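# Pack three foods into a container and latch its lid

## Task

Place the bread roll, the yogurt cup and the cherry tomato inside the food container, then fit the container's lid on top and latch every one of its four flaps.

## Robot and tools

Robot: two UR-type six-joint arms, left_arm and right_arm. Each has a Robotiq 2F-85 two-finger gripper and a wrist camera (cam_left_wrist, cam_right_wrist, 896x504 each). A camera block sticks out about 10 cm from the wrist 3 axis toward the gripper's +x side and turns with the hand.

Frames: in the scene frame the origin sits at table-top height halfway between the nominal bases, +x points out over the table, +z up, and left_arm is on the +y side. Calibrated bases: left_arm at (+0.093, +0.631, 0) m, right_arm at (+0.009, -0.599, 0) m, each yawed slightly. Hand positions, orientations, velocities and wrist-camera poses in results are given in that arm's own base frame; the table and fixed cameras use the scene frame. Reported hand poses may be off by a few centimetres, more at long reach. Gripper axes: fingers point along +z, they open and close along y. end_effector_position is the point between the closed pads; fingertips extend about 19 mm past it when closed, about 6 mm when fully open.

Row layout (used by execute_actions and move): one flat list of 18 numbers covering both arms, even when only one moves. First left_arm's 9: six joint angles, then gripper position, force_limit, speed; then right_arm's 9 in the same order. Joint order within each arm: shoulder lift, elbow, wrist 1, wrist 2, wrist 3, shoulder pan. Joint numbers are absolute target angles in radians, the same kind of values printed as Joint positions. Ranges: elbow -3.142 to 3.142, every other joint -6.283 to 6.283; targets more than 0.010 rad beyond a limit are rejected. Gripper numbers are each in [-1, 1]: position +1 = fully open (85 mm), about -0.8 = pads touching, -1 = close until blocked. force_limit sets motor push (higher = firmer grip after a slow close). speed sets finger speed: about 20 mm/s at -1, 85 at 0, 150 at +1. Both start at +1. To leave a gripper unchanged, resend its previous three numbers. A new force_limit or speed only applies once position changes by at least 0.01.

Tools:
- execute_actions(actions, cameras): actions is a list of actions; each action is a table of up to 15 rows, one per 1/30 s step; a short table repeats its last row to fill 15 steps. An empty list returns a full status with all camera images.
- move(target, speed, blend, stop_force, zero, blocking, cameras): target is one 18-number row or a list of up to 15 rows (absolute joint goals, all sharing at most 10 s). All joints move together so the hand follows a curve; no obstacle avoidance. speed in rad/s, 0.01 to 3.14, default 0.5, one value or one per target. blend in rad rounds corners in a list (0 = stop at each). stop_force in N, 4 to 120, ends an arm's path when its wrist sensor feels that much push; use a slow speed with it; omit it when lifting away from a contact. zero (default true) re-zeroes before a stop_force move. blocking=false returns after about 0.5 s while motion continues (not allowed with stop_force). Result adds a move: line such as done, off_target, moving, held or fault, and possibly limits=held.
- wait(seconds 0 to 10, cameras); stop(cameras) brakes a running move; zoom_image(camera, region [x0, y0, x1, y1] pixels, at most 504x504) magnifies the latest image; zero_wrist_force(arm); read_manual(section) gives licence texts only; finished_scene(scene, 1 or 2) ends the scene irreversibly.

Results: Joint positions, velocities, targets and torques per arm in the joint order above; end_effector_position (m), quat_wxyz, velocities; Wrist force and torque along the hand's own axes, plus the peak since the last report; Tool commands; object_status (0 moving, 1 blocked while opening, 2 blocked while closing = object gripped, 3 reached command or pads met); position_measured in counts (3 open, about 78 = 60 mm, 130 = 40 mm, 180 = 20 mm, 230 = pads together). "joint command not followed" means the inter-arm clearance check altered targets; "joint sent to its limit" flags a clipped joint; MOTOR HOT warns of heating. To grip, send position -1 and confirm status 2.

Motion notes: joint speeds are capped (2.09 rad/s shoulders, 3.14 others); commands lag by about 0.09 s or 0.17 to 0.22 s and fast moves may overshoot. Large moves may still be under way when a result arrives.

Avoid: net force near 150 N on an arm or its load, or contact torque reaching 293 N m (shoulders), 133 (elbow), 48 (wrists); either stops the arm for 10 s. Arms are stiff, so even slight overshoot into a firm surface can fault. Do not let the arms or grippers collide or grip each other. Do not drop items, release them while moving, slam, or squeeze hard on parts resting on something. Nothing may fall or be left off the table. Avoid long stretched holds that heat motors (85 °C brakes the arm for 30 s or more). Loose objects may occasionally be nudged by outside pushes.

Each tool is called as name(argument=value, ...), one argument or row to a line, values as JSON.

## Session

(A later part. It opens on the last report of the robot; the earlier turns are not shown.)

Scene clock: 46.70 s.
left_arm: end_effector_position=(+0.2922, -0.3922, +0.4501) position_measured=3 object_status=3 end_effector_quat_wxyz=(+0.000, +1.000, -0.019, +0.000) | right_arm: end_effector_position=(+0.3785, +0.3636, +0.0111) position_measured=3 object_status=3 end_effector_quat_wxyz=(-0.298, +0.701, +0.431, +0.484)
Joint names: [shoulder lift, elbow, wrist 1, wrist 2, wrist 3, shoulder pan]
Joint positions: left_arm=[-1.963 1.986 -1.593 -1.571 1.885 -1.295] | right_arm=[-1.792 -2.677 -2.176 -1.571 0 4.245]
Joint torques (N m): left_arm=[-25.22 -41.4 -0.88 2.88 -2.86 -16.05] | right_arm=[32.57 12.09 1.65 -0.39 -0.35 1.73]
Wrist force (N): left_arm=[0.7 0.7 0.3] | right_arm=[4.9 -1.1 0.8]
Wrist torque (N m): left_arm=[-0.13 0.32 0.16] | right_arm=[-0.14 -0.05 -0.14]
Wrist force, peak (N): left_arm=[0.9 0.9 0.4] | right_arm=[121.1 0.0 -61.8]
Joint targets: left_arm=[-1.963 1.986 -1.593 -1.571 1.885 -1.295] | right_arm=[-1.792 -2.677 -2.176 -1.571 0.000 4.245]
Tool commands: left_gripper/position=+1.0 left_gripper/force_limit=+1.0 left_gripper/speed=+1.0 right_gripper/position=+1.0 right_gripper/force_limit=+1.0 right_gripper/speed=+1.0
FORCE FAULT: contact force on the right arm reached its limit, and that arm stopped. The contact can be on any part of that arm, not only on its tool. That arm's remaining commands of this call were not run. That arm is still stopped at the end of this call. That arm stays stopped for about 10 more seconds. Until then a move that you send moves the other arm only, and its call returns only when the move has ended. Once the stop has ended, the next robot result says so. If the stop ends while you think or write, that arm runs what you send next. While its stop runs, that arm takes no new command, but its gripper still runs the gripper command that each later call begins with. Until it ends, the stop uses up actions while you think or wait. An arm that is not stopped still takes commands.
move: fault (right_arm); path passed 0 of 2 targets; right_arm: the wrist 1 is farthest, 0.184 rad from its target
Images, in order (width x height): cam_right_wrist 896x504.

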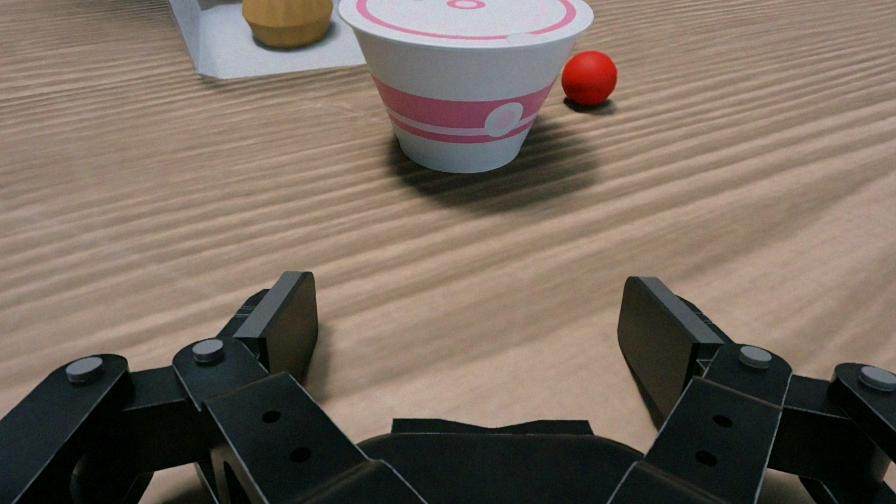

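wait(
  seconds=10,
)

wait(
  seconds=1,
)

move(
  target=[
    [-1.963,1.9855,-1.593,-1.571,1.885,-1.2945,1,1,1,-1.6858,-2.6417,-2.3047,-1.571,0,4.245,1,1,1],
    [-1.963,1.9855,-1.593,-1.571,1.885,-1.2945,1,1,1,-1.8588,-2.7011,-1.8978,-1.571,0,4.245,1,1,1],
  ],
  speed=0.2,
  cameras=["cam_right_wrist"],
)

Scene clock: 56.93 s.
left_arm: end_effector_position=(+0.2922, -0.3922, +0.4501) position_measured=3 object_status=3 end_effector_quat_wxyz=(+0.000, +1.000, -0.019, +0.000) | right_arm: end_effector_position=(+0.3785, +0.3636, +0.0111) position_measured=3 object_status=3 end_effector_quat_wxyz=(-0.298, +0.701, +0.431, +0.484)
Joint names: [shoulder lift, elbow, wrist 1, wrist 2, wrist 3, shoulder pan]
Joint positions: left_arm=[-1.963 1.986 -1.593 -1.571 1.885 -1.295] | right_arm=[-1.792 -2.677 -2.176 -1.571 0 4.245]
Joint torques (N m): left_arm=[-23.51 -41.38 -0.57 3.09 -2.56 -14.83] | right_arm=[31.21 12.83 1.44 -0.02 0.05 -0.2]
Wrist force (N): left_arm=[0.4 0.6 0.3] | right_arm=[11.2 -3.2 0.7]
Wrist torque (N m): left_arm=[-0.14 0.37 0.17] | right_arm=[-0.48 -1.13 -0.15]
Wrist force, peak (N): left_arm=[1.0 0.8 0.5] | right_arm=[11.8 -2.7 1.1]
Joint targets: left_arm=[-1.963 1.986 -1.593 -1.571 1.885 -1.295] | right_arm=[-1.792 -2.677 -2.176 -1.571 0.000 4.245]
Tool commands: left_gripper/position=+1.0 left_gripper/force_limit=+1.0 left_gripper/speed=+1.0 right_gripper/position=+1.0 right_gripper/force_limit=+1.0 right_gripper/speed=+1.0
FORCE FAULT, CONTINUED: the right arm's stop, for the force fault that an earlier result reported, is over. The rest of the stop counts as 20 of the actions that you can send in this scene. During its stop the right arm's controller moved it back a little. That arm's target is now where it stood when the stop ended, not its last command. That arm accepts commands again.
wait: 10.00 s; at rest from the start

Scene clock: 57.93 s.
left_arm: end_effector_position=(+0.2922, -0.3922, +0.4501) position_measured=3 object_status=3 end_effector_quat_wxyz=(+0.000, +1.000, -0.019, +0.000) | right_arm: end_effector_position=(+0.3785, +0.3636, +0.0111) position_measured=3 object_status=3 end_effector_quat_wxyz=(-0.298, +0.701, +0.431, +0.484)
Joint names: [shoulder lift, elbow, wrist 1, wrist 2, wrist 3, shoulder pan]
Joint positions: left_arm=[-1.963 1.986 -1.593 -1.571 1.885 -1.295] | right_arm=[-1.792 -2.677 -2.176 -1.571 0 4.245]
Joint torques (N m): left_arm=[-23.46 -42.62 -0.82 2.99 -2.36 -15.16] | right_arm=[34.15 12.76 1.08 0.35 -0.06 3.09]
Wrist force (N): left_arm=[0.6 0.5 0.0] | right_arm=[10.3 -3.6 1.0]
Wrist torque (N m): left_arm=[-0.16 0.33 0.16] | right_arm=[-0.55 -0.96 -0.13]
Wrist force, peak (N): left_arm=[1.1 0.9 0.3] | right_arm=[11.6 -3.2 1.1]
Joint targets: left_arm=[-1.963 1.986 -1.593 -1.571 1.885 -1.295] | right_arm=[-1.792 -2.677 -2.176 -1.571 0.000 4.245]
Tool commands: left_gripper/position=+1.0 left_gripper/force_limit=+1.0 left_gripper/speed=+1.0 right_gripper/position=+1.0 right_gripper/force_limit=+1.0 right_gripper/speed=+1.0
wait: 1.00 s; at rest by 0.17 s

Scene clock: 61.47 s.
left_arm: end_effector_position=(+0.2922, -0.3922, +0.4501) position_measured=3 object_status=3 end_effector_quat_wxyz=(+0.000, +1.000, -0.019, +0.000) | right_arm: end_effector_position=(+0.3896, +0.3855, +0.0359) position_measured=3 object_status=3 end_effector_quat_wxyz=(-0.337, +0.652, +0.402, +0.547)
Joint names: [shoulder lift, elbow, wrist 1, wrist 2, wrist 3, shoulder pan]
Joint positions: left_arm=[-1.963 1.986 -1.593 -1.571 1.885 -1.295] | right_arm=[-1.859 -2.701 -1.898 -1.571 0 4.245]
Joint torques (N m): left_arm=[-25.64 -42.06 -0.67 3.35 -2.22 -15.12] | right_arm=[25.78 -0.66 5.98 1.69 -0.99 -0.08]
Wrist force (N): left_arm=[0.4 0.6 0.3] | right_arm=[6.4 -2.8 1.8]
Wrist torque (N m): left_arm=[-0.15 0.37 0.16] | right_arm=[-0.43 -1.16 -0.22]
Wrist force, peak (N): left_arm=[1.0 1.0 0.4] | right_arm=[11.7 -2.9 1.0]
Joint targets: left_arm=[-1.963 1.986 -1.593 -1.571 1.885 -1.295] | right_arm=[-1.859 -2.701 -1.898 -1.571 0.000 4.245]
move: done
Images, in order (width x height): cam_right_wrist 896x504.

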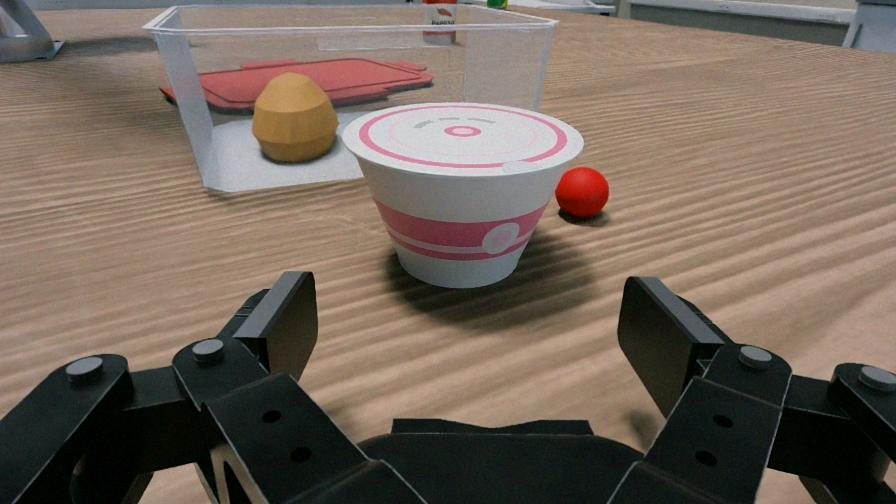

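move(
  target=[-1.963,1.9855,-1.593,-1.571,1.885,-1.2945,1,1,1,-1.9169,-2.5453,-1.9955,-1.571,0,4.245,1,1,1],
  speed=0.05,
  stop_force=6,
  cameras=["cam_right_wrist"],
)

Scene clock: 65.73 s.
left_arm: end_effector_position=(+0.2922, -0.3922, +0.4501) position_measured=3 object_status=3 end_effector_quat_wxyz=(+0.000, +1.000, -0.019, +0.000) | right_arm: end_effector_position=(+0.4294, +0.4645, +0.0360) position_measured=3 object_status=3 end_effector_quat_wxyz=(-0.337, +0.652, +0.402, +0.547)
Joint names: [shoulder lift, elbow, wrist 1, wrist 2, wrist 3, shoulder pan]
Joint positions: left_arm=[-1.963 1.986 -1.593 -1.571 1.885 -1.295] | right_arm=[-1.917 -2.545 -1.995 -1.571 0 4.245]
Joint torques (N m): left_arm=[-24.3 -41.92 -1.05 2.97 -2.23 -15.66] | right_arm=[33.98 23.99 -1.48 1.69 -1.43 -2.64]
Wrist force (N): left_arm=[0.7 0.6 0.2] | right_arm=[6.2 -2.7 1.3]
Wrist torque (N m): left_arm=[-0.14 0.32 0.17] | right_arm=[-0.37 -1.19 -0.19]
Wrist force, peak (N): left_arm=[0.8 1.0 0.5] | right_arm=[7.5 -3.1 2.1]
Joint targets: left_arm=[-1.963 1.986 -1.593 -1.571 1.885 -1.295] | right_arm=[-1.917 -2.545 -1.996 -1.571 0.000 4.245]
move: done
Images, in order (width x height): cam_right_wrist 896x504.

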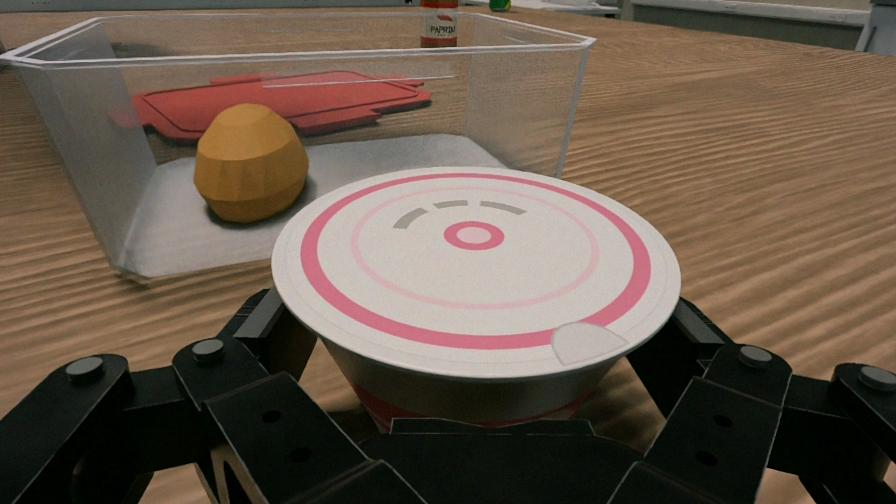

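execute_actions(
  actions=[
    [[-1.963,1.9855,-1.593,-1.571,1.885,-1.2945,1,1,1,-1.9169,-2.5453,-1.9955,-1.571,0,4.245,-1,-0.8,-1]],
    [[-1.963,1.9855,-1.593,-1.571,1.885,-1.2945,1,1,1,-1.9169,-2.5453,-1.9955,-1.571,0,4.245,-1,-0.8,-1]],
  ],
  cameras=["cam_right_wrist"],
)

Scene clock: 67.10 s.
left_arm: end_effector_position=(+0.2922, -0.3922, +0.4501) position_measured=3 object_status=3 end_effector_quat_wxyz=(+0.000, +1.000, -0.019, +0.000) | right_arm: end_effector_position=(+0.4294, +0.4645, +0.0360) position_measured=16 object_status=2 end_effector_quat_wxyz=(-0.337, +0.652, +0.402, +0.547)
Joint names: [shoulder lift, elbow, wrist 1, wrist 2, wrist 3, shoulder pan]
Joint positions: left_arm=[-1.963 1.986 -1.593 -1.571 1.885 -1.295] | right_arm=[-1.917 -2.545 -1.996 -1.571 0 4.245]
Joint torques (N m): left_arm=[-26.72 -42.16 -1.03 2.91 -2.27 -15.15] | right_arm=[34.84 18.92 -1.05 1.06 -0.44 -2.61]
Wrist force (N): left_arm=[1.1 0.7 0.5] | right_arm=[12.3 -2.8 -0.9]
Wrist torque (N m): left_arm=[-0.12 0.25 0.17] | right_arm=[-0.38 -1.10 -0.19]
Wrist force, peak (N): left_arm=[1.1 0.7 0.5] | right_arm=[12.5 -3.1 -1.0]
Joint targets: left_arm=[-1.963 1.986 -1.593 -1.571 1.885 -1.295] | right_arm=[-1.917 -2.545 -1.996 -1.571 0.000 4.245]
Images, in order (width x height): cam_right_wrist 896x504.

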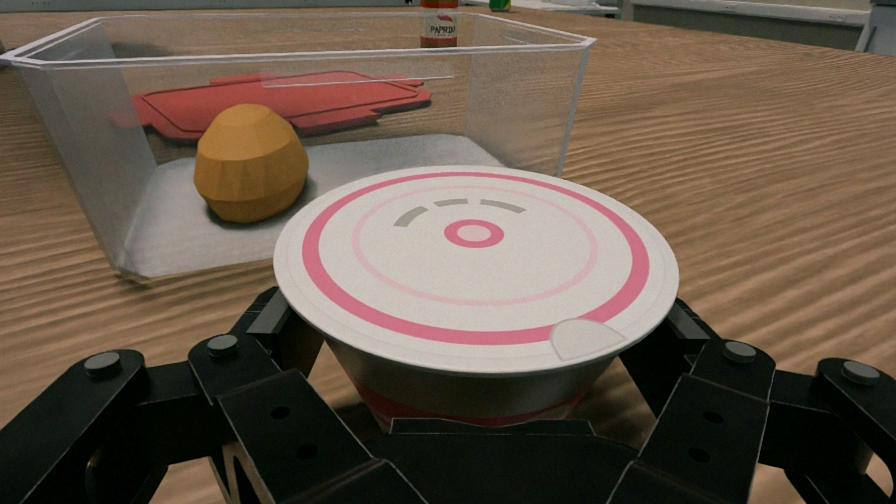

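move(
  target=[-1.963,1.9855,-1.593,-1.571,1.885,-1.2945,1,1,1,-1.7960,-2.5353,-2.1264,-1.571,0,4.245,-1,-0.8,-1],
  speed=0.1,
  cameras=["all"],
)

Scene clock: 68.97 s.
left_arm: end_effector_position=(+0.2922, -0.3922, +0.4501) position_measured=3 object_status=3 end_effector_quat_wxyz=(+0.000, +1.000, -0.019, +0.000) | right_arm: end_effector_position=(+0.4294, +0.4645, +0.0800) position_measured=16 object_status=2 end_effector_quat_wxyz=(-0.337, +0.652, +0.402, +0.547)
Joint names: [shoulder lift, elbow, wrist 1, wrist 2, wrist 3, shoulder pan]
Joint positions: left_arm=[-1.963 1.986 -1.593 -1.571 1.885 -1.295] | right_arm=[-1.796 -2.535 -2.126 -1.571 0 4.245]
Joint torques (N m): left_arm=[-24.25 -40.66 -0.56 3.05 -2.05 -15.83] | right_arm=[56.19 32.26 -0.54 1.1 -1.34 -1.38]
Wrist force (N): left_arm=[0.5 0.8 0.4] | right_arm=[4.8 -3.0 2.5]
Wrist torque (N m): left_arm=[-0.11 0.35 0.17] | right_arm=[-0.46 -1.14 -0.17]
Wrist force, peak (N): left_arm=[0.8 1.1 0.3] | right_arm=[12.7 -3.0 -1.6]
Joint targets: left_arm=[-1.963 1.986 -1.593 -1.571 1.885 -1.295] | right_arm=[-1.796 -2.535 -2.126 -1.571 0.000 4.245]
move: done

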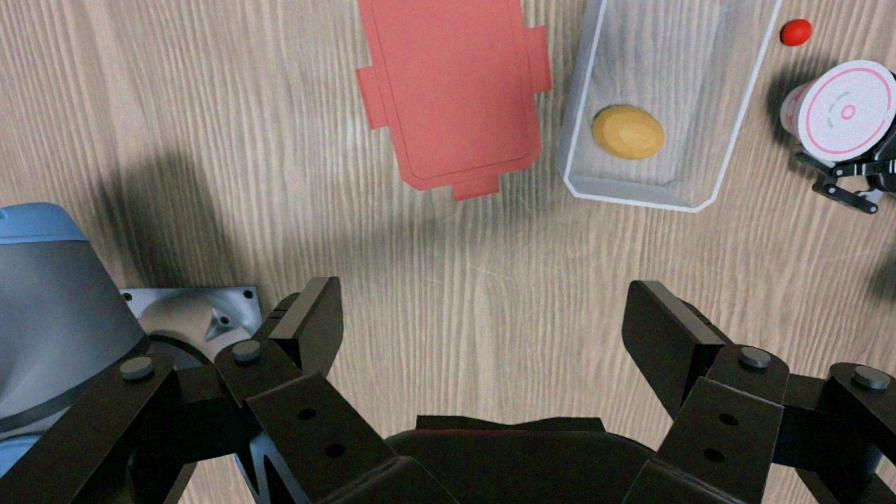

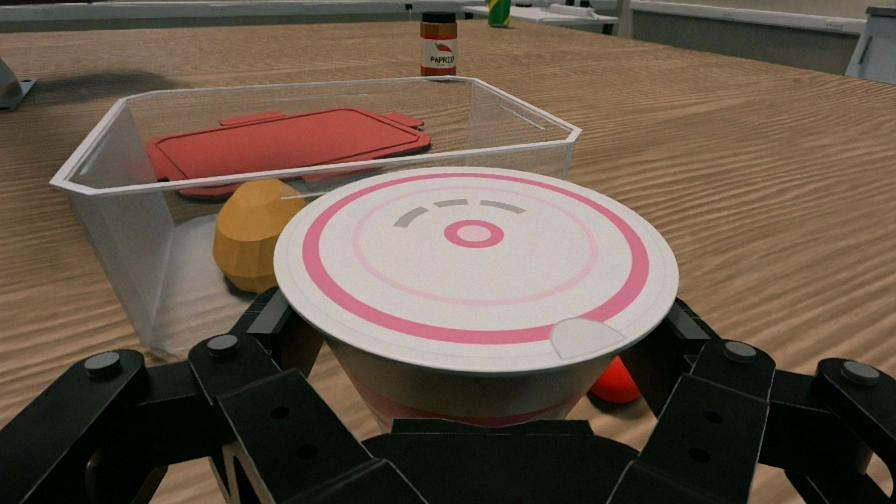

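move(
  target=[
    [-1.953,1.979,-1.597,-1.571,2.178,-1.002,1,1,1,-1.5784,-2.4872,-2.3921,-1.571,0,4.245,-1,-0.8,-1],
    [-1.953,1.979,-1.597,-1.571,2.178,-1.002,1,1,1,-1.6866,-2.1667,-3.0299,-0.6509,0.4985,4.6311,-1,-0.8,-1],
    [-1.953,1.979,-1.597,-1.571,2.178,-1.002,1,1,1,-2.2479,-1.552,-4.0764,-0.5411,1.5968,4.5808,-1,-0.8,-1],
  ],
  speed=0.4,
  blend=[0.1,0.1,0],
  cameras=["all"],
)

Scene clock: 78.37 s.
left_arm: end_effector_position=(+0.3959, -0.2961, +0.4504) position_measured=3 object_status=3 end_effector_quat_wxyz=(+0.000, +1.000, -0.019, +0.000) | right_arm: end_effector_position=(+0.5074, +0.6519, +0.1651) position_measured=16 object_status=2 end_effector_quat_wxyz=(+0.036, +0.868, -0.063, +0.491)
Joint names: [shoulder lift, elbow, wrist 1, wrist 2, wrist 3, shoulder pan]
Joint positions: left_arm=[-1.953 1.979 -1.597 -1.571 2.178 -1.002] | right_arm=[-2.248 -1.552 -4.076 -0.541 1.597 4.581]
Joint torques (N m): left_arm=[-2.44 -56.25 -7.03 -0.85 3.03 14.99] | right_arm=[77.08 45.84 -7.44 5.1 2.11 -14.95]
Wrist force (N): left_arm=[0.5 0.5 0.5] | right_arm=[5.1 -2.3 3.0]
Wrist torque (N m): left_arm=[-0.18 0.37 0.02] | right_arm=[-0.26 -1.14 -0.10]
Wrist force, peak (N): left_arm=[-1.2 2.0 0.3] | right_arm=[5.4 -3.5 2.7]
Joint targets: left_arm=[-1.953 1.979 -1.597 -1.571 2.178 -1.002] | right_arm=[-2.248 -1.552 -4.076 -0.541 1.597 4.581]
move: done

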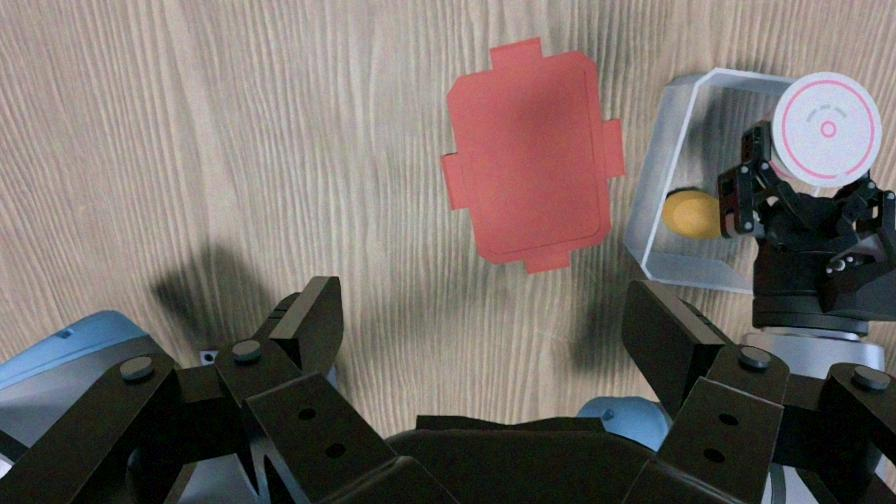

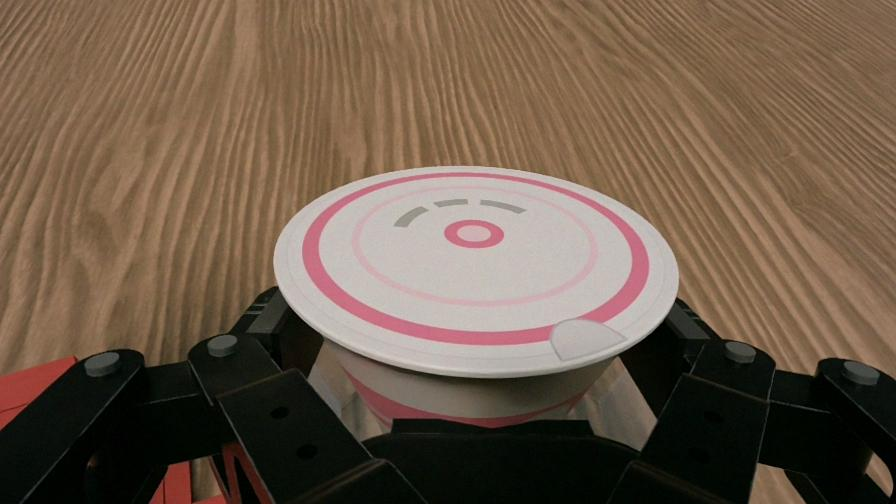

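move(
  target=[
    [-1.953,1.979,-1.597,-1.571,2.178,-1.002,1,1,1,-2.3764,-1.5608,-3.9526,-0.5414,1.6126,4.5889,-1,-0.8,-1],
    [-1.953,1.979,-1.597,-1.571,2.178,-1.002,1,1,1,-2.3916,-1.5612,-3.937,-0.5414,1.6126,4.5889,-1,-0.8,-1],
  ],
  speed=[0.08,0.02],
  stop_force=8,
  cameras=["all"],
)

Scene clock: 81.87 s.
left_arm: end_effector_position=(+0.3959, -0.2961, +0.4504) position_measured=3 object_status=3 end_effector_quat_wxyz=(+0.000, +1.000, -0.019, +0.000) | right_arm: end_effector_position=(+0.5038, +0.6595, +0.0786) position_measured=16 object_status=2 end_effector_quat_wxyz=(+0.036, +0.868, -0.063, +0.491)
Joint names: [shoulder lift, elbow, wrist 1, wrist 2, wrist 3, shoulder pan]
Joint positions: left_arm=[-1.953 1.979 -1.597 -1.571 2.178 -1.002] | right_arm=[-2.349 -1.559 -3.979 -0.541 1.609 4.587]
Joint torques (N m): left_arm=[-5.73 -55.85 -7.09 -2.68 3.07 16.81] | right_arm=[99.98 37.64 -8.55 3.3 -1.24 -10.4]
Wrist force (N): left_arm=[0.4 0.4 0.3] | right_arm=[10.9 -1.9 1.0]
Wrist torque (N m): left_arm=[-0.19 0.38 0.02] | right_arm=[-0.05 -1.35 0.38]
Wrist force, peak (N): left_arm=[0.6 1.2 0.3] | right_arm=[77.7 -11.2 -41.4]
Joint targets: left_arm=[-1.953 1.979 -1.597 -1.571 2.178 -1.002] | right_arm=[-2.349 -1.559 -3.979 -0.541 1.609 4.587]
move: contact (right_arm); path passed 0 of 2 targets; right_arm: the shoulder lift is farthest, 0.043 rad from its target

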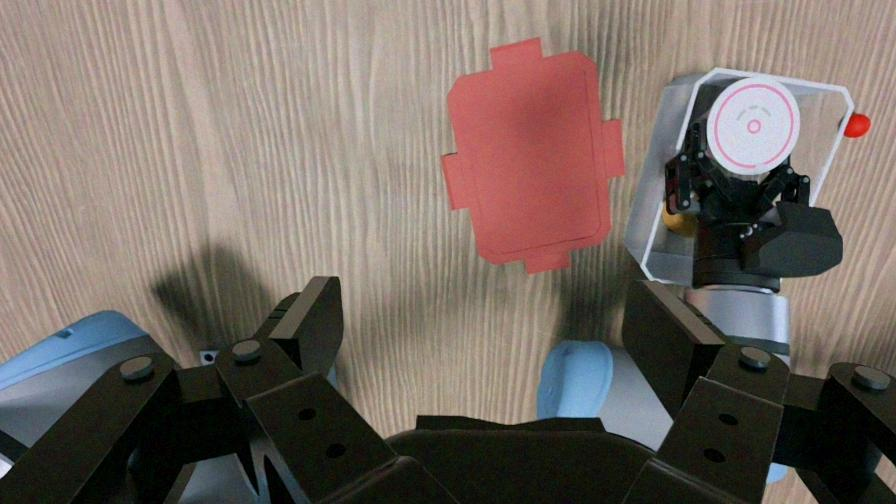

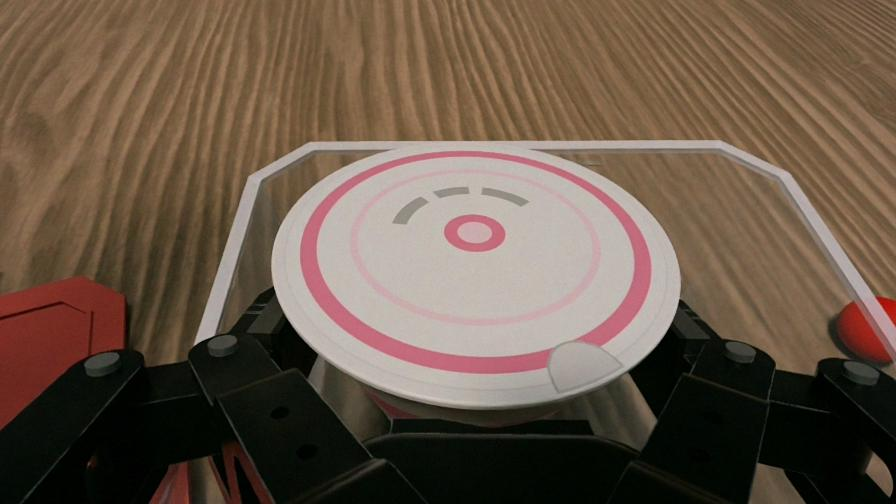

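zoom_image(
  camera="cam_left_wrist",
  region=[600, 40, 896, 300],
)

zoom_image(
  camera="cam_right_wrist",
  region=[180, 100, 896, 504],
)

Scaled by 1.703 from the camera's 896x504 image, which has a finer 1280x720 frame.

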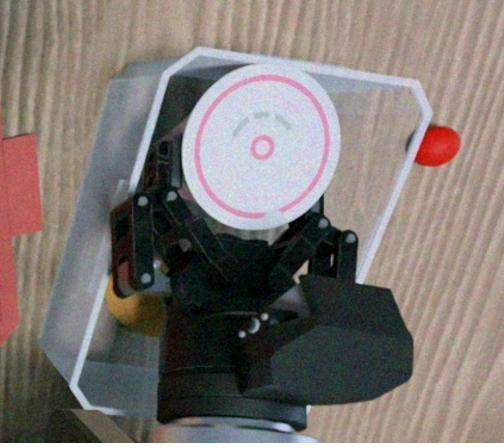

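Region (180, 100, 896, 504) is 716x404 pixels. A region can be at most 504 by 504 pixels.

move(
  target=[-1.953,1.979,-1.597,-1.571,2.178,-1.002,1,1,1,-2.2518,-1.5783,-4.0517,-0.6289,1.6052,4.5876,-1,-0.8,-1],
  speed=0.15,
)

move(
  target=[-1.953,1.979,-1.597,-1.571,2.178,-1.002,1,1,1,-2.3227,-1.5932,-3.9659,-0.6289,1.6052,4.5876,-1,-0.8,-1],
  speed=0.04,
  stop_force=8,
  cameras=["all"],
)

Scene clock: 84.43 s.
left_arm: end_effector_position=(+0.3959, -0.2961, +0.4504) position_measured=3 object_status=3 end_effector_quat_wxyz=(+0.000, +1.000, -0.019, +0.000) | right_arm: end_effector_position=(+0.4881, +0.6469, +0.1299) position_measured=16 object_status=2 end_effector_quat_wxyz=(+0.033, +0.889, -0.065, +0.453)
Joint names: [shoulder lift, elbow, wrist 1, wrist 2, wrist 3, shoulder pan]
Joint positions: left_arm=[-1.953 1.979 -1.597 -1.571 2.178 -1.002] | right_arm=[-2.252 -1.578 -4.052 -0.629 1.605 4.588]
Joint torques (N m): left_arm=[-6.02 -56.31 -6.97 -2.22 2.82 16.2] | right_arm=[102.48 21.8 -8.89 -0.26 -2.17 18.26]
Wrist force (N): left_arm=[0.7 0.7 0.3] | right_arm=[4.5 -2.2 3.6]
Wrist torque (N m): left_arm=[-0.14 0.33 0.02] | right_arm=[-0.22 -1.01 0.00]
Wrist force, peak (N): left_arm=[0.6 1.0 0.7] | right_arm=[11.2 -1.9 1.2]
Joint targets: left_arm=[-1.953 1.979 -1.597 -1.571 2.178 -1.002] | right_arm=[-2.252 -1.578 -4.052 -0.629 1.605 4.588]
move: done

Scene clock: 87.47 s.
left_arm: end_effector_position=(+0.3959, -0.2961, +0.4504) position_measured=3 object_status=3 end_effector_quat_wxyz=(+0.000, +1.000, -0.019, +0.000) | right_arm: end_effector_position=(+0.4881, +0.6469, +0.0649) position_measured=16 object_status=2 end_effector_quat_wxyz=(+0.033, +0.889, -0.065, +0.453)
Joint names: [shoulder lift, elbow, wrist 1, wrist 2, wrist 3, shoulder pan]
Joint positions: left_arm=[-1.953 1.979 -1.597 -1.571 2.178 -1.002] | right_arm=[-2.323 -1.593 -3.966 -0.629 1.605 4.588]
Joint torques (N m): left_arm=[-7.19 -56.12 -7.41 -2.74 2.8 17.13] | right_arm=[75.19 18.74 -1.65 0.76 -2.61 17.65]
Wrist force (N): left_arm=[0.6 0.5 0.1] | right_arm=[4.9 -2.3 3.8]
Wrist torque (N m): left_arm=[-0.17 0.35 0.02] | right_arm=[-0.21 -1.06 -0.03]
Wrist force, peak (N): left_arm=[0.7 1.2 0.5] | right_arm=[5.3 -2.8 3.6]
Joint targets: left_arm=[-1.953 1.979 -1.597 -1.571 2.178 -1.002] | right_arm=[-2.323 -1.593 -3.966 -0.629 1.605 4.588]
move: done

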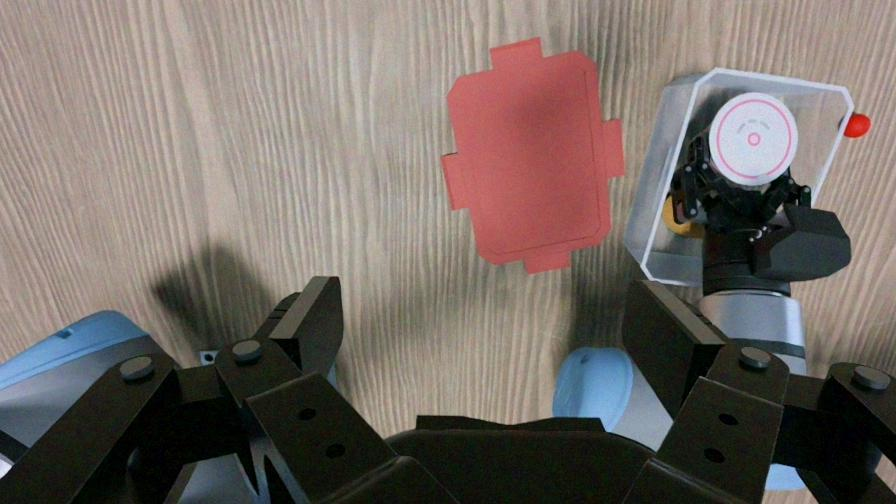

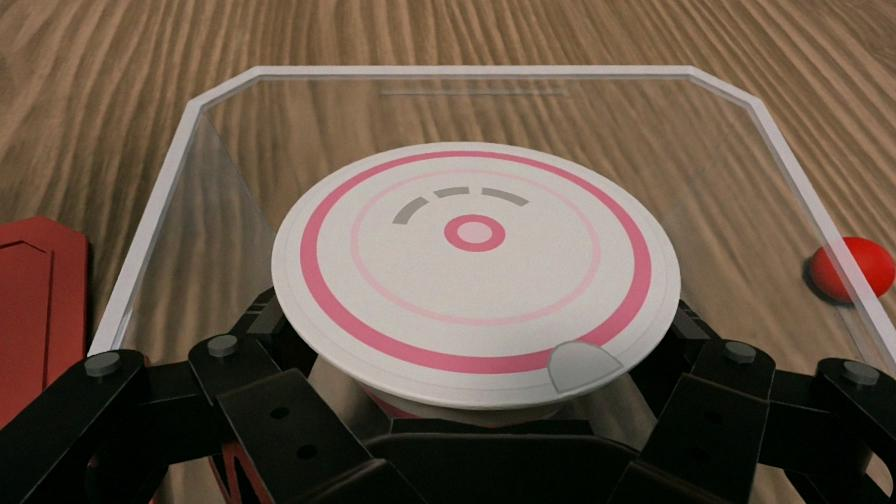

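move(
  target=[-1.953,1.979,-1.597,-1.571,2.178,-1.002,1,1,1,-2.3424,-1.595,-3.9444,-0.6289,1.6052,4.5876,-1,-0.8,-1],
  speed=0.02,
  stop_force=6,
  cameras=["all"],
)

Scene clock: 89.50 s.
left_arm: end_effector_position=(+0.3959, -0.2961, +0.4504) position_measured=3 object_status=3 end_effector_quat_wxyz=(+0.000, +1.000, -0.019, +0.000) | right_arm: end_effector_position=(+0.4881, +0.6470, +0.0479) position_measured=16 object_status=2 end_effector_quat_wxyz=(+0.033, +0.889, -0.065, +0.453)
Joint names: [shoulder lift, elbow, wrist 1, wrist 2, wrist 3, shoulder pan]
Joint positions: left_arm=[-1.953 1.979 -1.597 -1.571 2.178 -1.002] | right_arm=[-2.342 -1.595 -3.944 -0.629 1.605 4.588]
Joint torques (N m): left_arm=[-7.17 -55.77 -7.05 -2.6 2.8 16.52] | right_arm=[76.44 17.61 -1.64 1.64 -2.32 16.58]
Wrist force (N): left_arm=[0.7 0.4 0.3] | right_arm=[4.3 -1.9 3.0]
Wrist torque (N m): left_arm=[-0.20 0.34 0.02] | right_arm=[-0.19 -0.95 -0.03]
Wrist force, peak (N): left_arm=[0.8 0.8 0.6] | right_arm=[5.3 -2.9 3.4]
Joint targets: left_arm=[-1.953 1.979 -1.597 -1.571 2.178 -1.002] | right_arm=[-2.342 -1.595 -3.944 -0.629 1.605 4.588]
move: done

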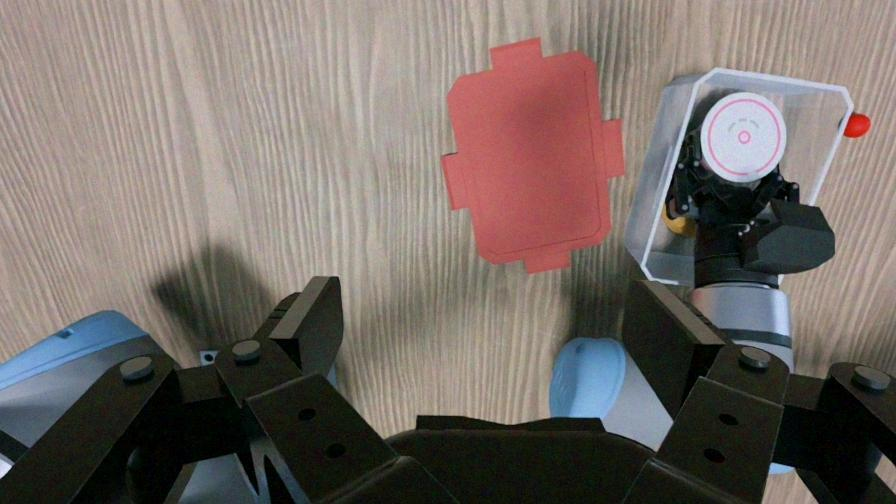

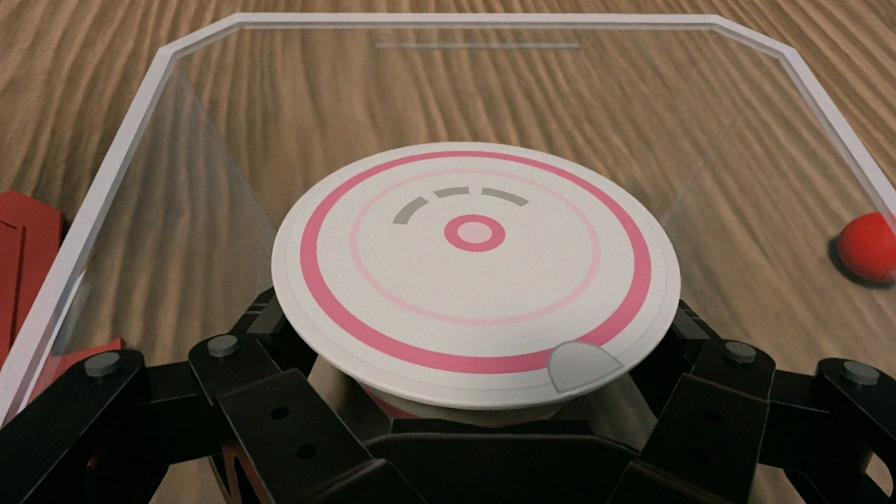

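move(
  target=[-1.953,1.979,-1.597,-1.571,2.178,-1.002,1,1,1,-2.3636,-1.5962,-3.922,-0.6289,1.6052,4.5876,-1,-0.8,-1],
  speed=0.02,
  stop_force=6,
  cameras=["all"],
)

Scene clock: 90.97 s.
left_arm: end_effector_position=(+0.3959, -0.2961, +0.4504) position_measured=3 object_status=3 end_effector_quat_wxyz=(+0.000, +1.000, -0.019, +0.000) | right_arm: end_effector_position=(+0.4881, +0.6470, +0.0451) position_measured=16 object_status=2 end_effector_quat_wxyz=(+0.033, +0.889, -0.065, +0.453)
Joint names: [shoulder lift, elbow, wrist 1, wrist 2, wrist 3, shoulder pan]
Joint positions: left_arm=[-1.953 1.979 -1.597 -1.571 2.178 -1.002] | right_arm=[-2.346 -1.595 -3.941 -0.629 1.605 4.588]
Joint torques (N m): left_arm=[-7.57 -55.68 -6.68 -2.77 3.02 14.9] | right_arm=[103.32 35.67 -8.6 1.76 -2.44 9.78]
Wrist force (N): left_arm=[0.7 0.6 0.4] | right_arm=[5.3 -2.8 2.9]
Wrist torque (N m): left_arm=[-0.15 0.34 0.02] | right_arm=[-0.30 -1.06 -0.03]
Wrist force, peak (N): left_arm=[0.7 1.0 0.6] | right_arm=[9.4 -1.8 -2.7]
Joint targets: left_arm=[-1.953 1.979 -1.597 -1.571 2.178 -1.002] | right_arm=[-2.346 -1.595 -3.941 -0.629 1.605 4.588]
move: contact (right_arm); right_arm: the wrist 1 is farthest, 0.019 rad from its target

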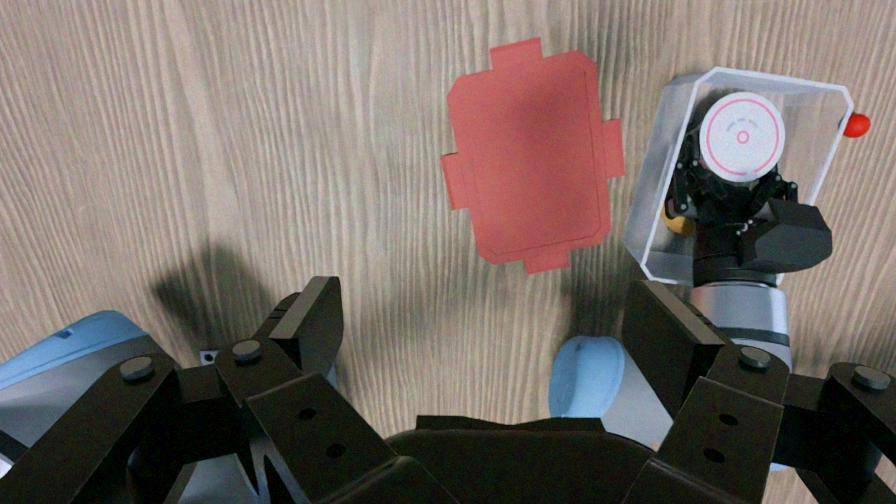

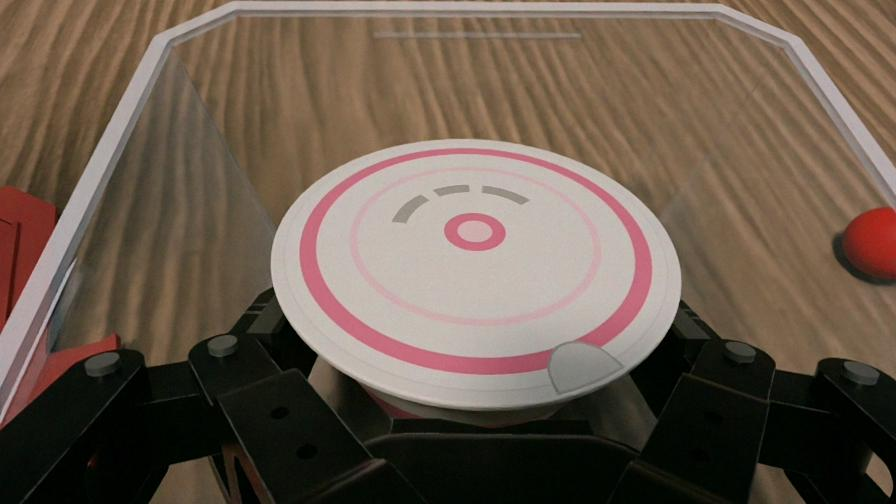

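move(
  target=[-1.953,1.979,-1.597,-1.571,2.178,-1.002,1,1,1,-2.3530,-1.5956,-3.9333,-0.6289,1.6052,4.5876,-1,-0.8,-1],
  speed=0.02,
  stop_force=25,
  cameras=["all"],
)

Scene clock: 92.47 s.
left_arm: end_effector_position=(+0.3959, -0.2961, +0.4504) position_measured=3 object_status=3 end_effector_quat_wxyz=(+0.000, +1.000, -0.019, +0.000) | right_arm: end_effector_position=(+0.4881, +0.6470, +0.0389) position_measured=22 object_status=2 end_effector_quat_wxyz=(+0.033, +0.889, -0.065, +0.453)
Joint names: [shoulder lift, elbow, wrist 1, wrist 2, wrist 3, shoulder pan]
Joint positions: left_arm=[-1.953 1.979 -1.597 -1.571 2.178 -1.002] | right_arm=[-2.353 -1.596 -3.933 -0.629 1.605 4.588]
Joint torques (N m): left_arm=[-8.68 -56.18 -6.99 -3.11 2.81 17.61] | right_arm=[76.29 16.94 -0.95 2.22 -2.54 1.31]
Wrist force (N): left_arm=[0.5 0.8 0.6] | right_arm=[7.0 -2.9 0.3]
Wrist torque (N m): left_arm=[-0.12 0.36 0.02] | right_arm=[-0.26 -0.97 -0.04]
Wrist force, peak (N): left_arm=[0.9 1.0 0.7] | right_arm=[8.7 -2.2 -2.6]
Joint targets: left_arm=[-1.953 1.979 -1.597 -1.571 2.178 -1.002] | right_arm=[-2.353 -1.596 -3.933 -0.629 1.605 4.588]
move: done

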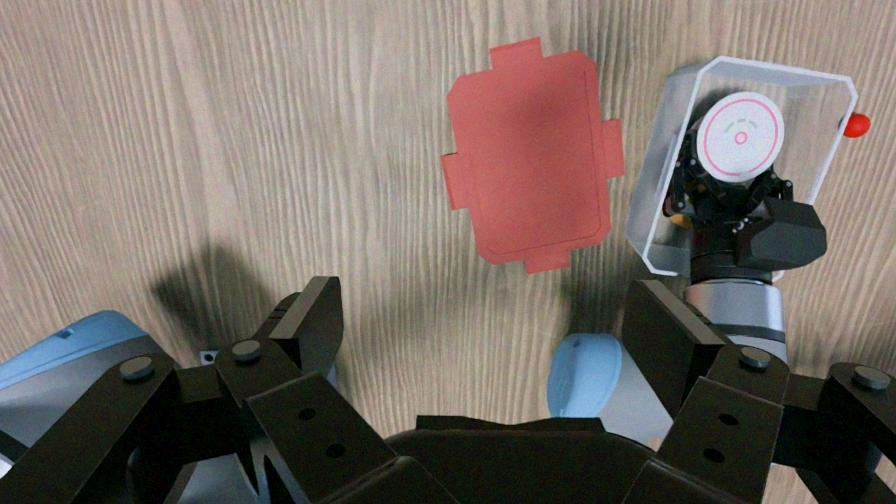

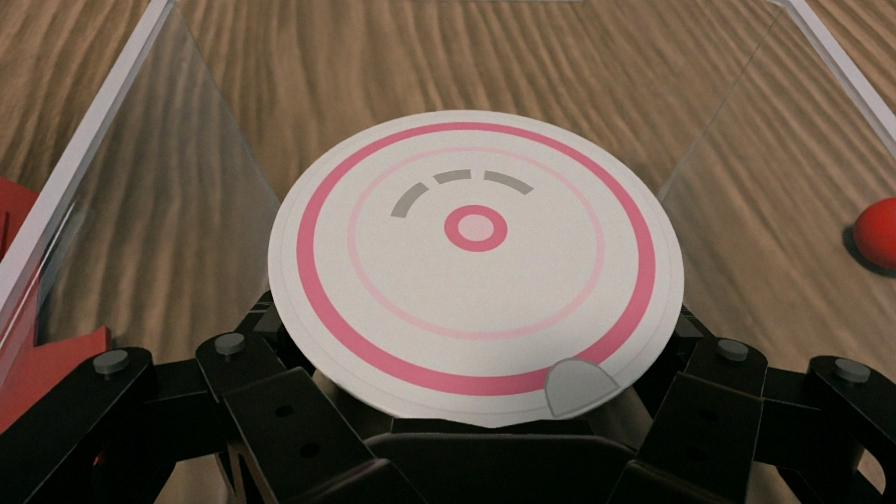

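move(
  target=[-1.953,1.979,-1.597,-1.571,2.178,-1.002,1,1,1,-2.3482,-1.5953,-3.9383,-0.6289,1.6052,4.5876,-1,-0.8,-1],
  speed=0.02,
  cameras=["all"],
)

Scene clock: 93.40 s.
left_arm: end_effector_position=(+0.3959, -0.2961, +0.4504) position_measured=3 object_status=3 end_effector_quat_wxyz=(+0.000, +1.000, -0.019, +0.000) | right_arm: end_effector_position=(+0.4881, +0.6470, +0.0429) position_measured=22 object_status=2 end_effector_quat_wxyz=(+0.033, +0.889, -0.065, +0.453)
Joint names: [shoulder lift, elbow, wrist 1, wrist 2, wrist 3, shoulder pan]
Joint positions: left_arm=[-1.953 1.979 -1.597 -1.571 2.178 -1.002] | right_arm=[-2.348 -1.595 -3.938 -0.629 1.605 4.588]
Joint torques (N m): left_arm=[-10.27 -55.39 -7.06 -2.97 2.49 17.4] | right_arm=[99.77 38.48 -8.23 2.41 -2.48 -1.59]
Wrist force (N): left_arm=[0.5 0.6 0.1] | right_arm=[4.8 -2.0 3.1]
Wrist torque (N m): left_arm=[-0.17 0.37 0.02] | right_arm=[-0.16 -1.05 -0.03]
Wrist force, peak (N): left_arm=[1.1 0.7 0.5] | right_arm=[7.4 -3.1 0.6]
Joint targets: left_arm=[-1.953 1.979 -1.597 -1.571 2.178 -1.002] | right_arm=[-2.348 -1.595 -3.938 -0.629 1.605 4.588]
move: done

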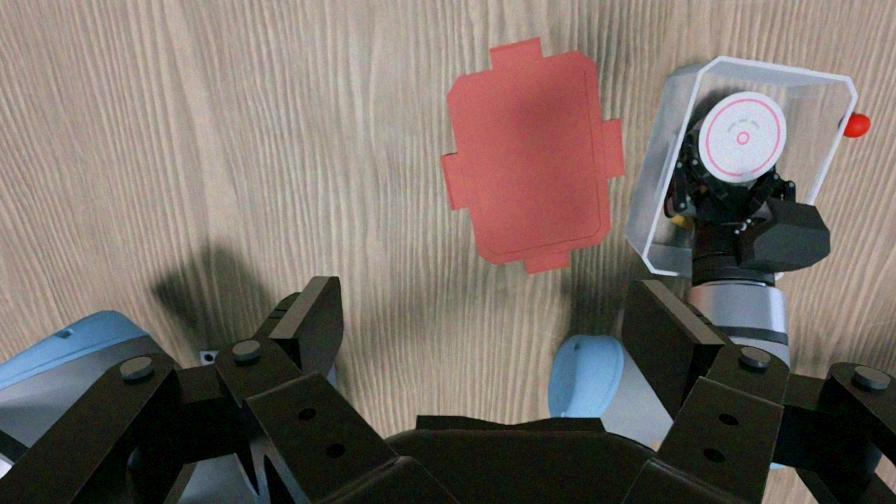

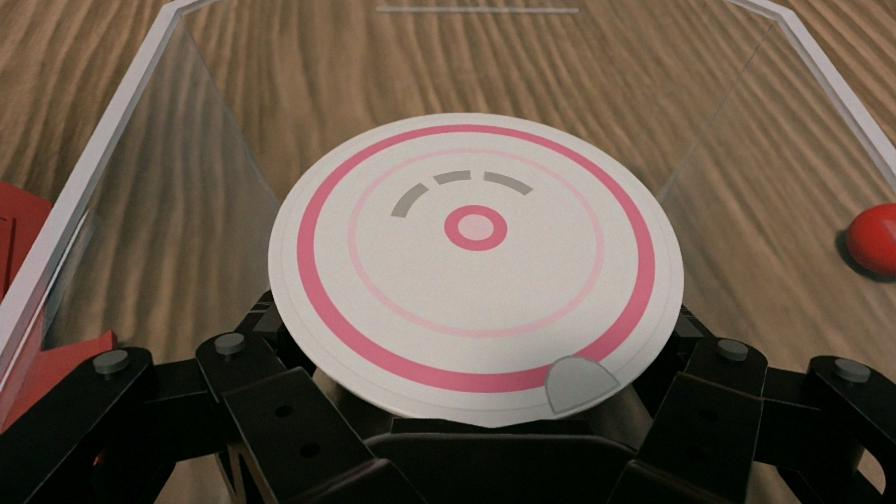

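execute_actions(
  actions=[
    [[-1.953,1.979,-1.597,-1.571,2.178,-1.002,1,1,1,-2.3482,-1.5953,-3.9383,-0.6289,1.6052,4.5876,1,-0.8,-1]],
    [[-1.953,1.979,-1.597,-1.571,2.178,-1.002,1,1,1,-2.3482,-1.5953,-3.9383,-0.6289,1.6052,4.5876,1,-0.8,-1]],
  ],
  cameras=["all"],
)

Scene clock: 94.80 s.
left_arm: end_effector_position=(+0.3959, -0.2961, +0.4504) position_measured=3 object_status=3 end_effector_quat_wxyz=(+0.000, +1.000, -0.019, +0.000) | right_arm: end_effector_position=(+0.4881, +0.6470, +0.0430) position_measured=3 object_status=3 end_effector_quat_wxyz=(+0.033, +0.889, -0.065, +0.453)
Joint names: [shoulder lift, elbow, wrist 1, wrist 2, wrist 3, shoulder pan]
Joint positions: left_arm=[-1.953 1.979 -1.597 -1.571 2.178 -1.002] | right_arm=[-2.348 -1.595 -3.938 -0.629 1.605 4.588]
Joint torques (N m): left_arm=[-8.13 -55.78 -7.14 -2.84 2.58 15.42] | right_arm=[101.86 38.95 -6.79 2.67 -2.43 -10.48]
Wrist force (N): left_arm=[0.5 0.8 0.1] | right_arm=[5.3 -2.2 2.0]
Wrist torque (N m): left_arm=[-0.13 0.36 0.01] | right_arm=[-0.27 -0.98 -0.03]
Wrist force, peak (N): left_arm=[0.6 1.2 0.4] | right_arm=[5.1 -2.9 3.6]
Joint targets: left_arm=[-1.953 1.979 -1.597 -1.571 2.178 -1.002] | right_arm=[-2.348 -1.595 -3.938 -0.629 1.605 4.588]

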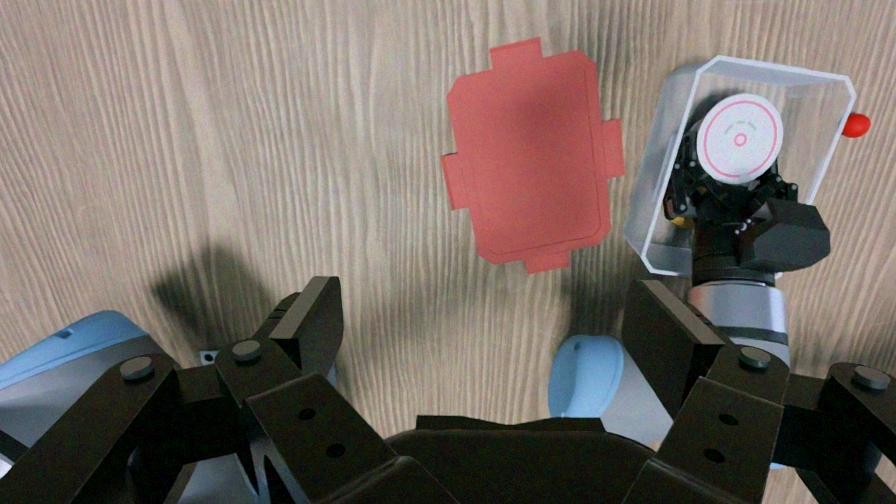

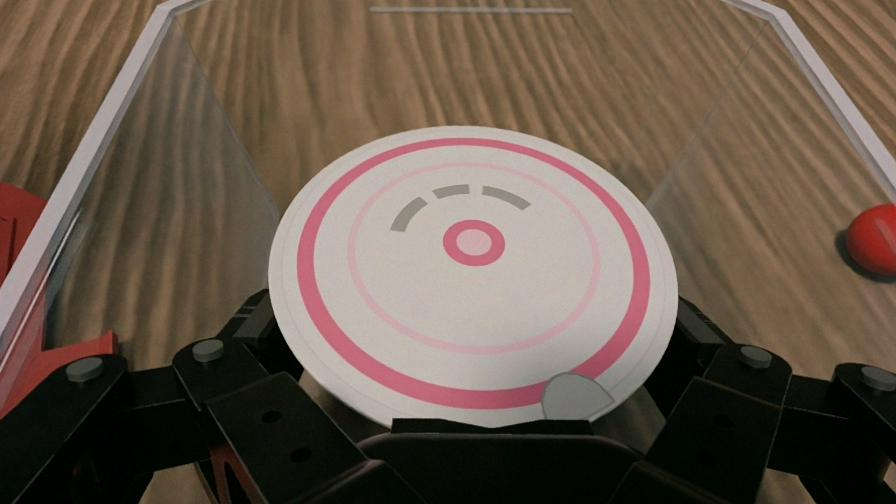

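move(
  target=[
    [-1.953,1.979,-1.597,-1.571,2.178,-1.002,1,1,1,-2.3393,-1.6054,-3.9761,-0.63,1.6535,4.616,1,-0.8,-1],
    [-1.953,1.979,-1.597,-1.571,2.178,-1.002,1,1,1,-2.3147,-1.6183,-4.046,-0.6341,1.7256,4.6588,1,-0.8,-1],
    [-1.953,1.979,-1.597,-1.571,2.178,-1.002,1,1,1,-2.2716,-1.6284,-4.1547,-0.6432,1.8199,4.7158,1,-0.8,-1],
  ],
  speed=0.05,
  stop_force=12,
  blend=0.01,
  cameras=["all"],
)

Scene clock: 101.10 s.
left_arm: end_effector_position=(+0.3959, -0.2961, +0.4504) position_measured=3 object_status=3 end_effector_quat_wxyz=(+0.000, +1.000, -0.019, +0.000) | right_arm: end_effector_position=(+0.3991, +0.6600, +0.1129) position_measured=3 object_status=3 end_effector_quat_wxyz=(+0.033, +0.889, -0.065, +0.453)
Joint names: [shoulder lift, elbow, wrist 1, wrist 2, wrist 3, shoulder pan]
Joint positions: left_arm=[-1.953 1.979 -1.597 -1.571 2.178 -1.002] | right_arm=[-2.272 -1.628 -4.155 -0.643 1.82 4.716]
Joint torques (N m): left_arm=[-12.68 -54.52 -6.88 -2.57 2.34 14.86] | right_arm=[95.55 18 -8.34 -0.18 2.21 18.83]
Wrist force (N): left_arm=[0.5 1.1 0.2] | right_arm=[6.1 -2.3 2.4]
Wrist torque (N m): left_arm=[-0.08 0.37 0.02] | right_arm=[-0.23 -1.03 -0.14]
Wrist force, peak (N): left_arm=[0.9 0.8 0.4] | right_arm=[6.2 -2.7 3.4]
Joint targets: left_arm=[-1.953 1.979 -1.597 -1.571 2.178 -1.002] | right_arm=[-2.272 -1.628 -4.155 -0.643 1.820 4.716]
move: done

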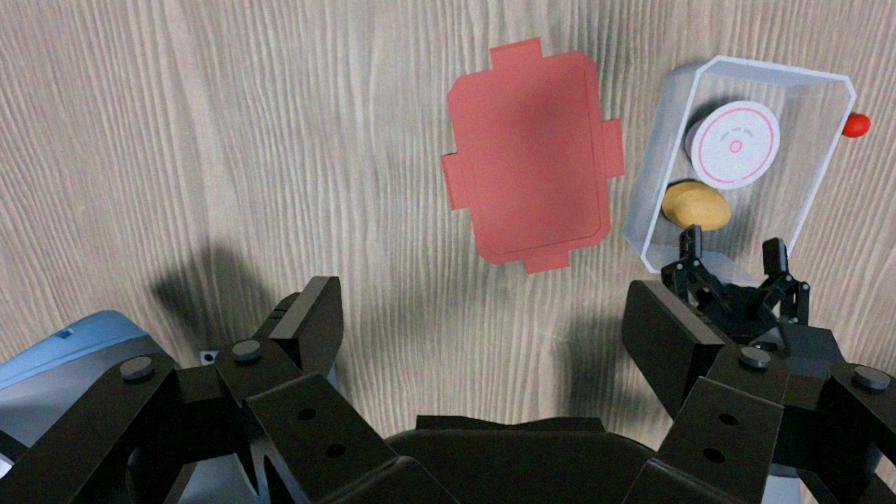

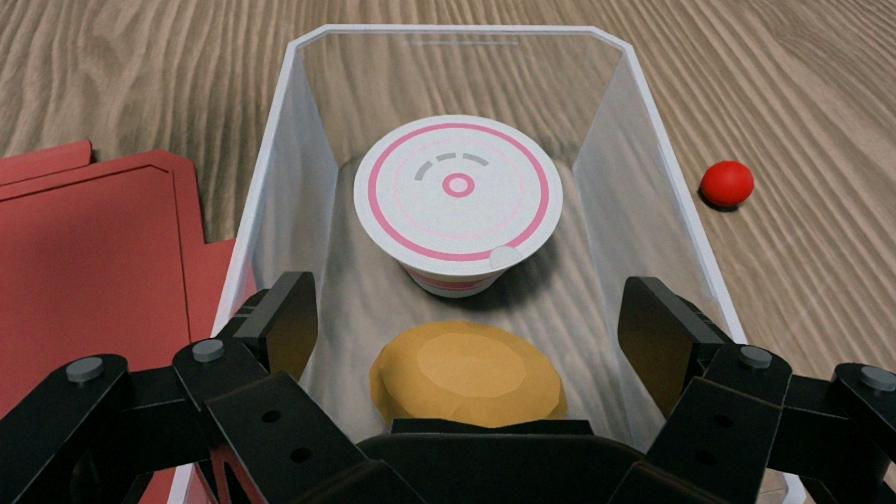

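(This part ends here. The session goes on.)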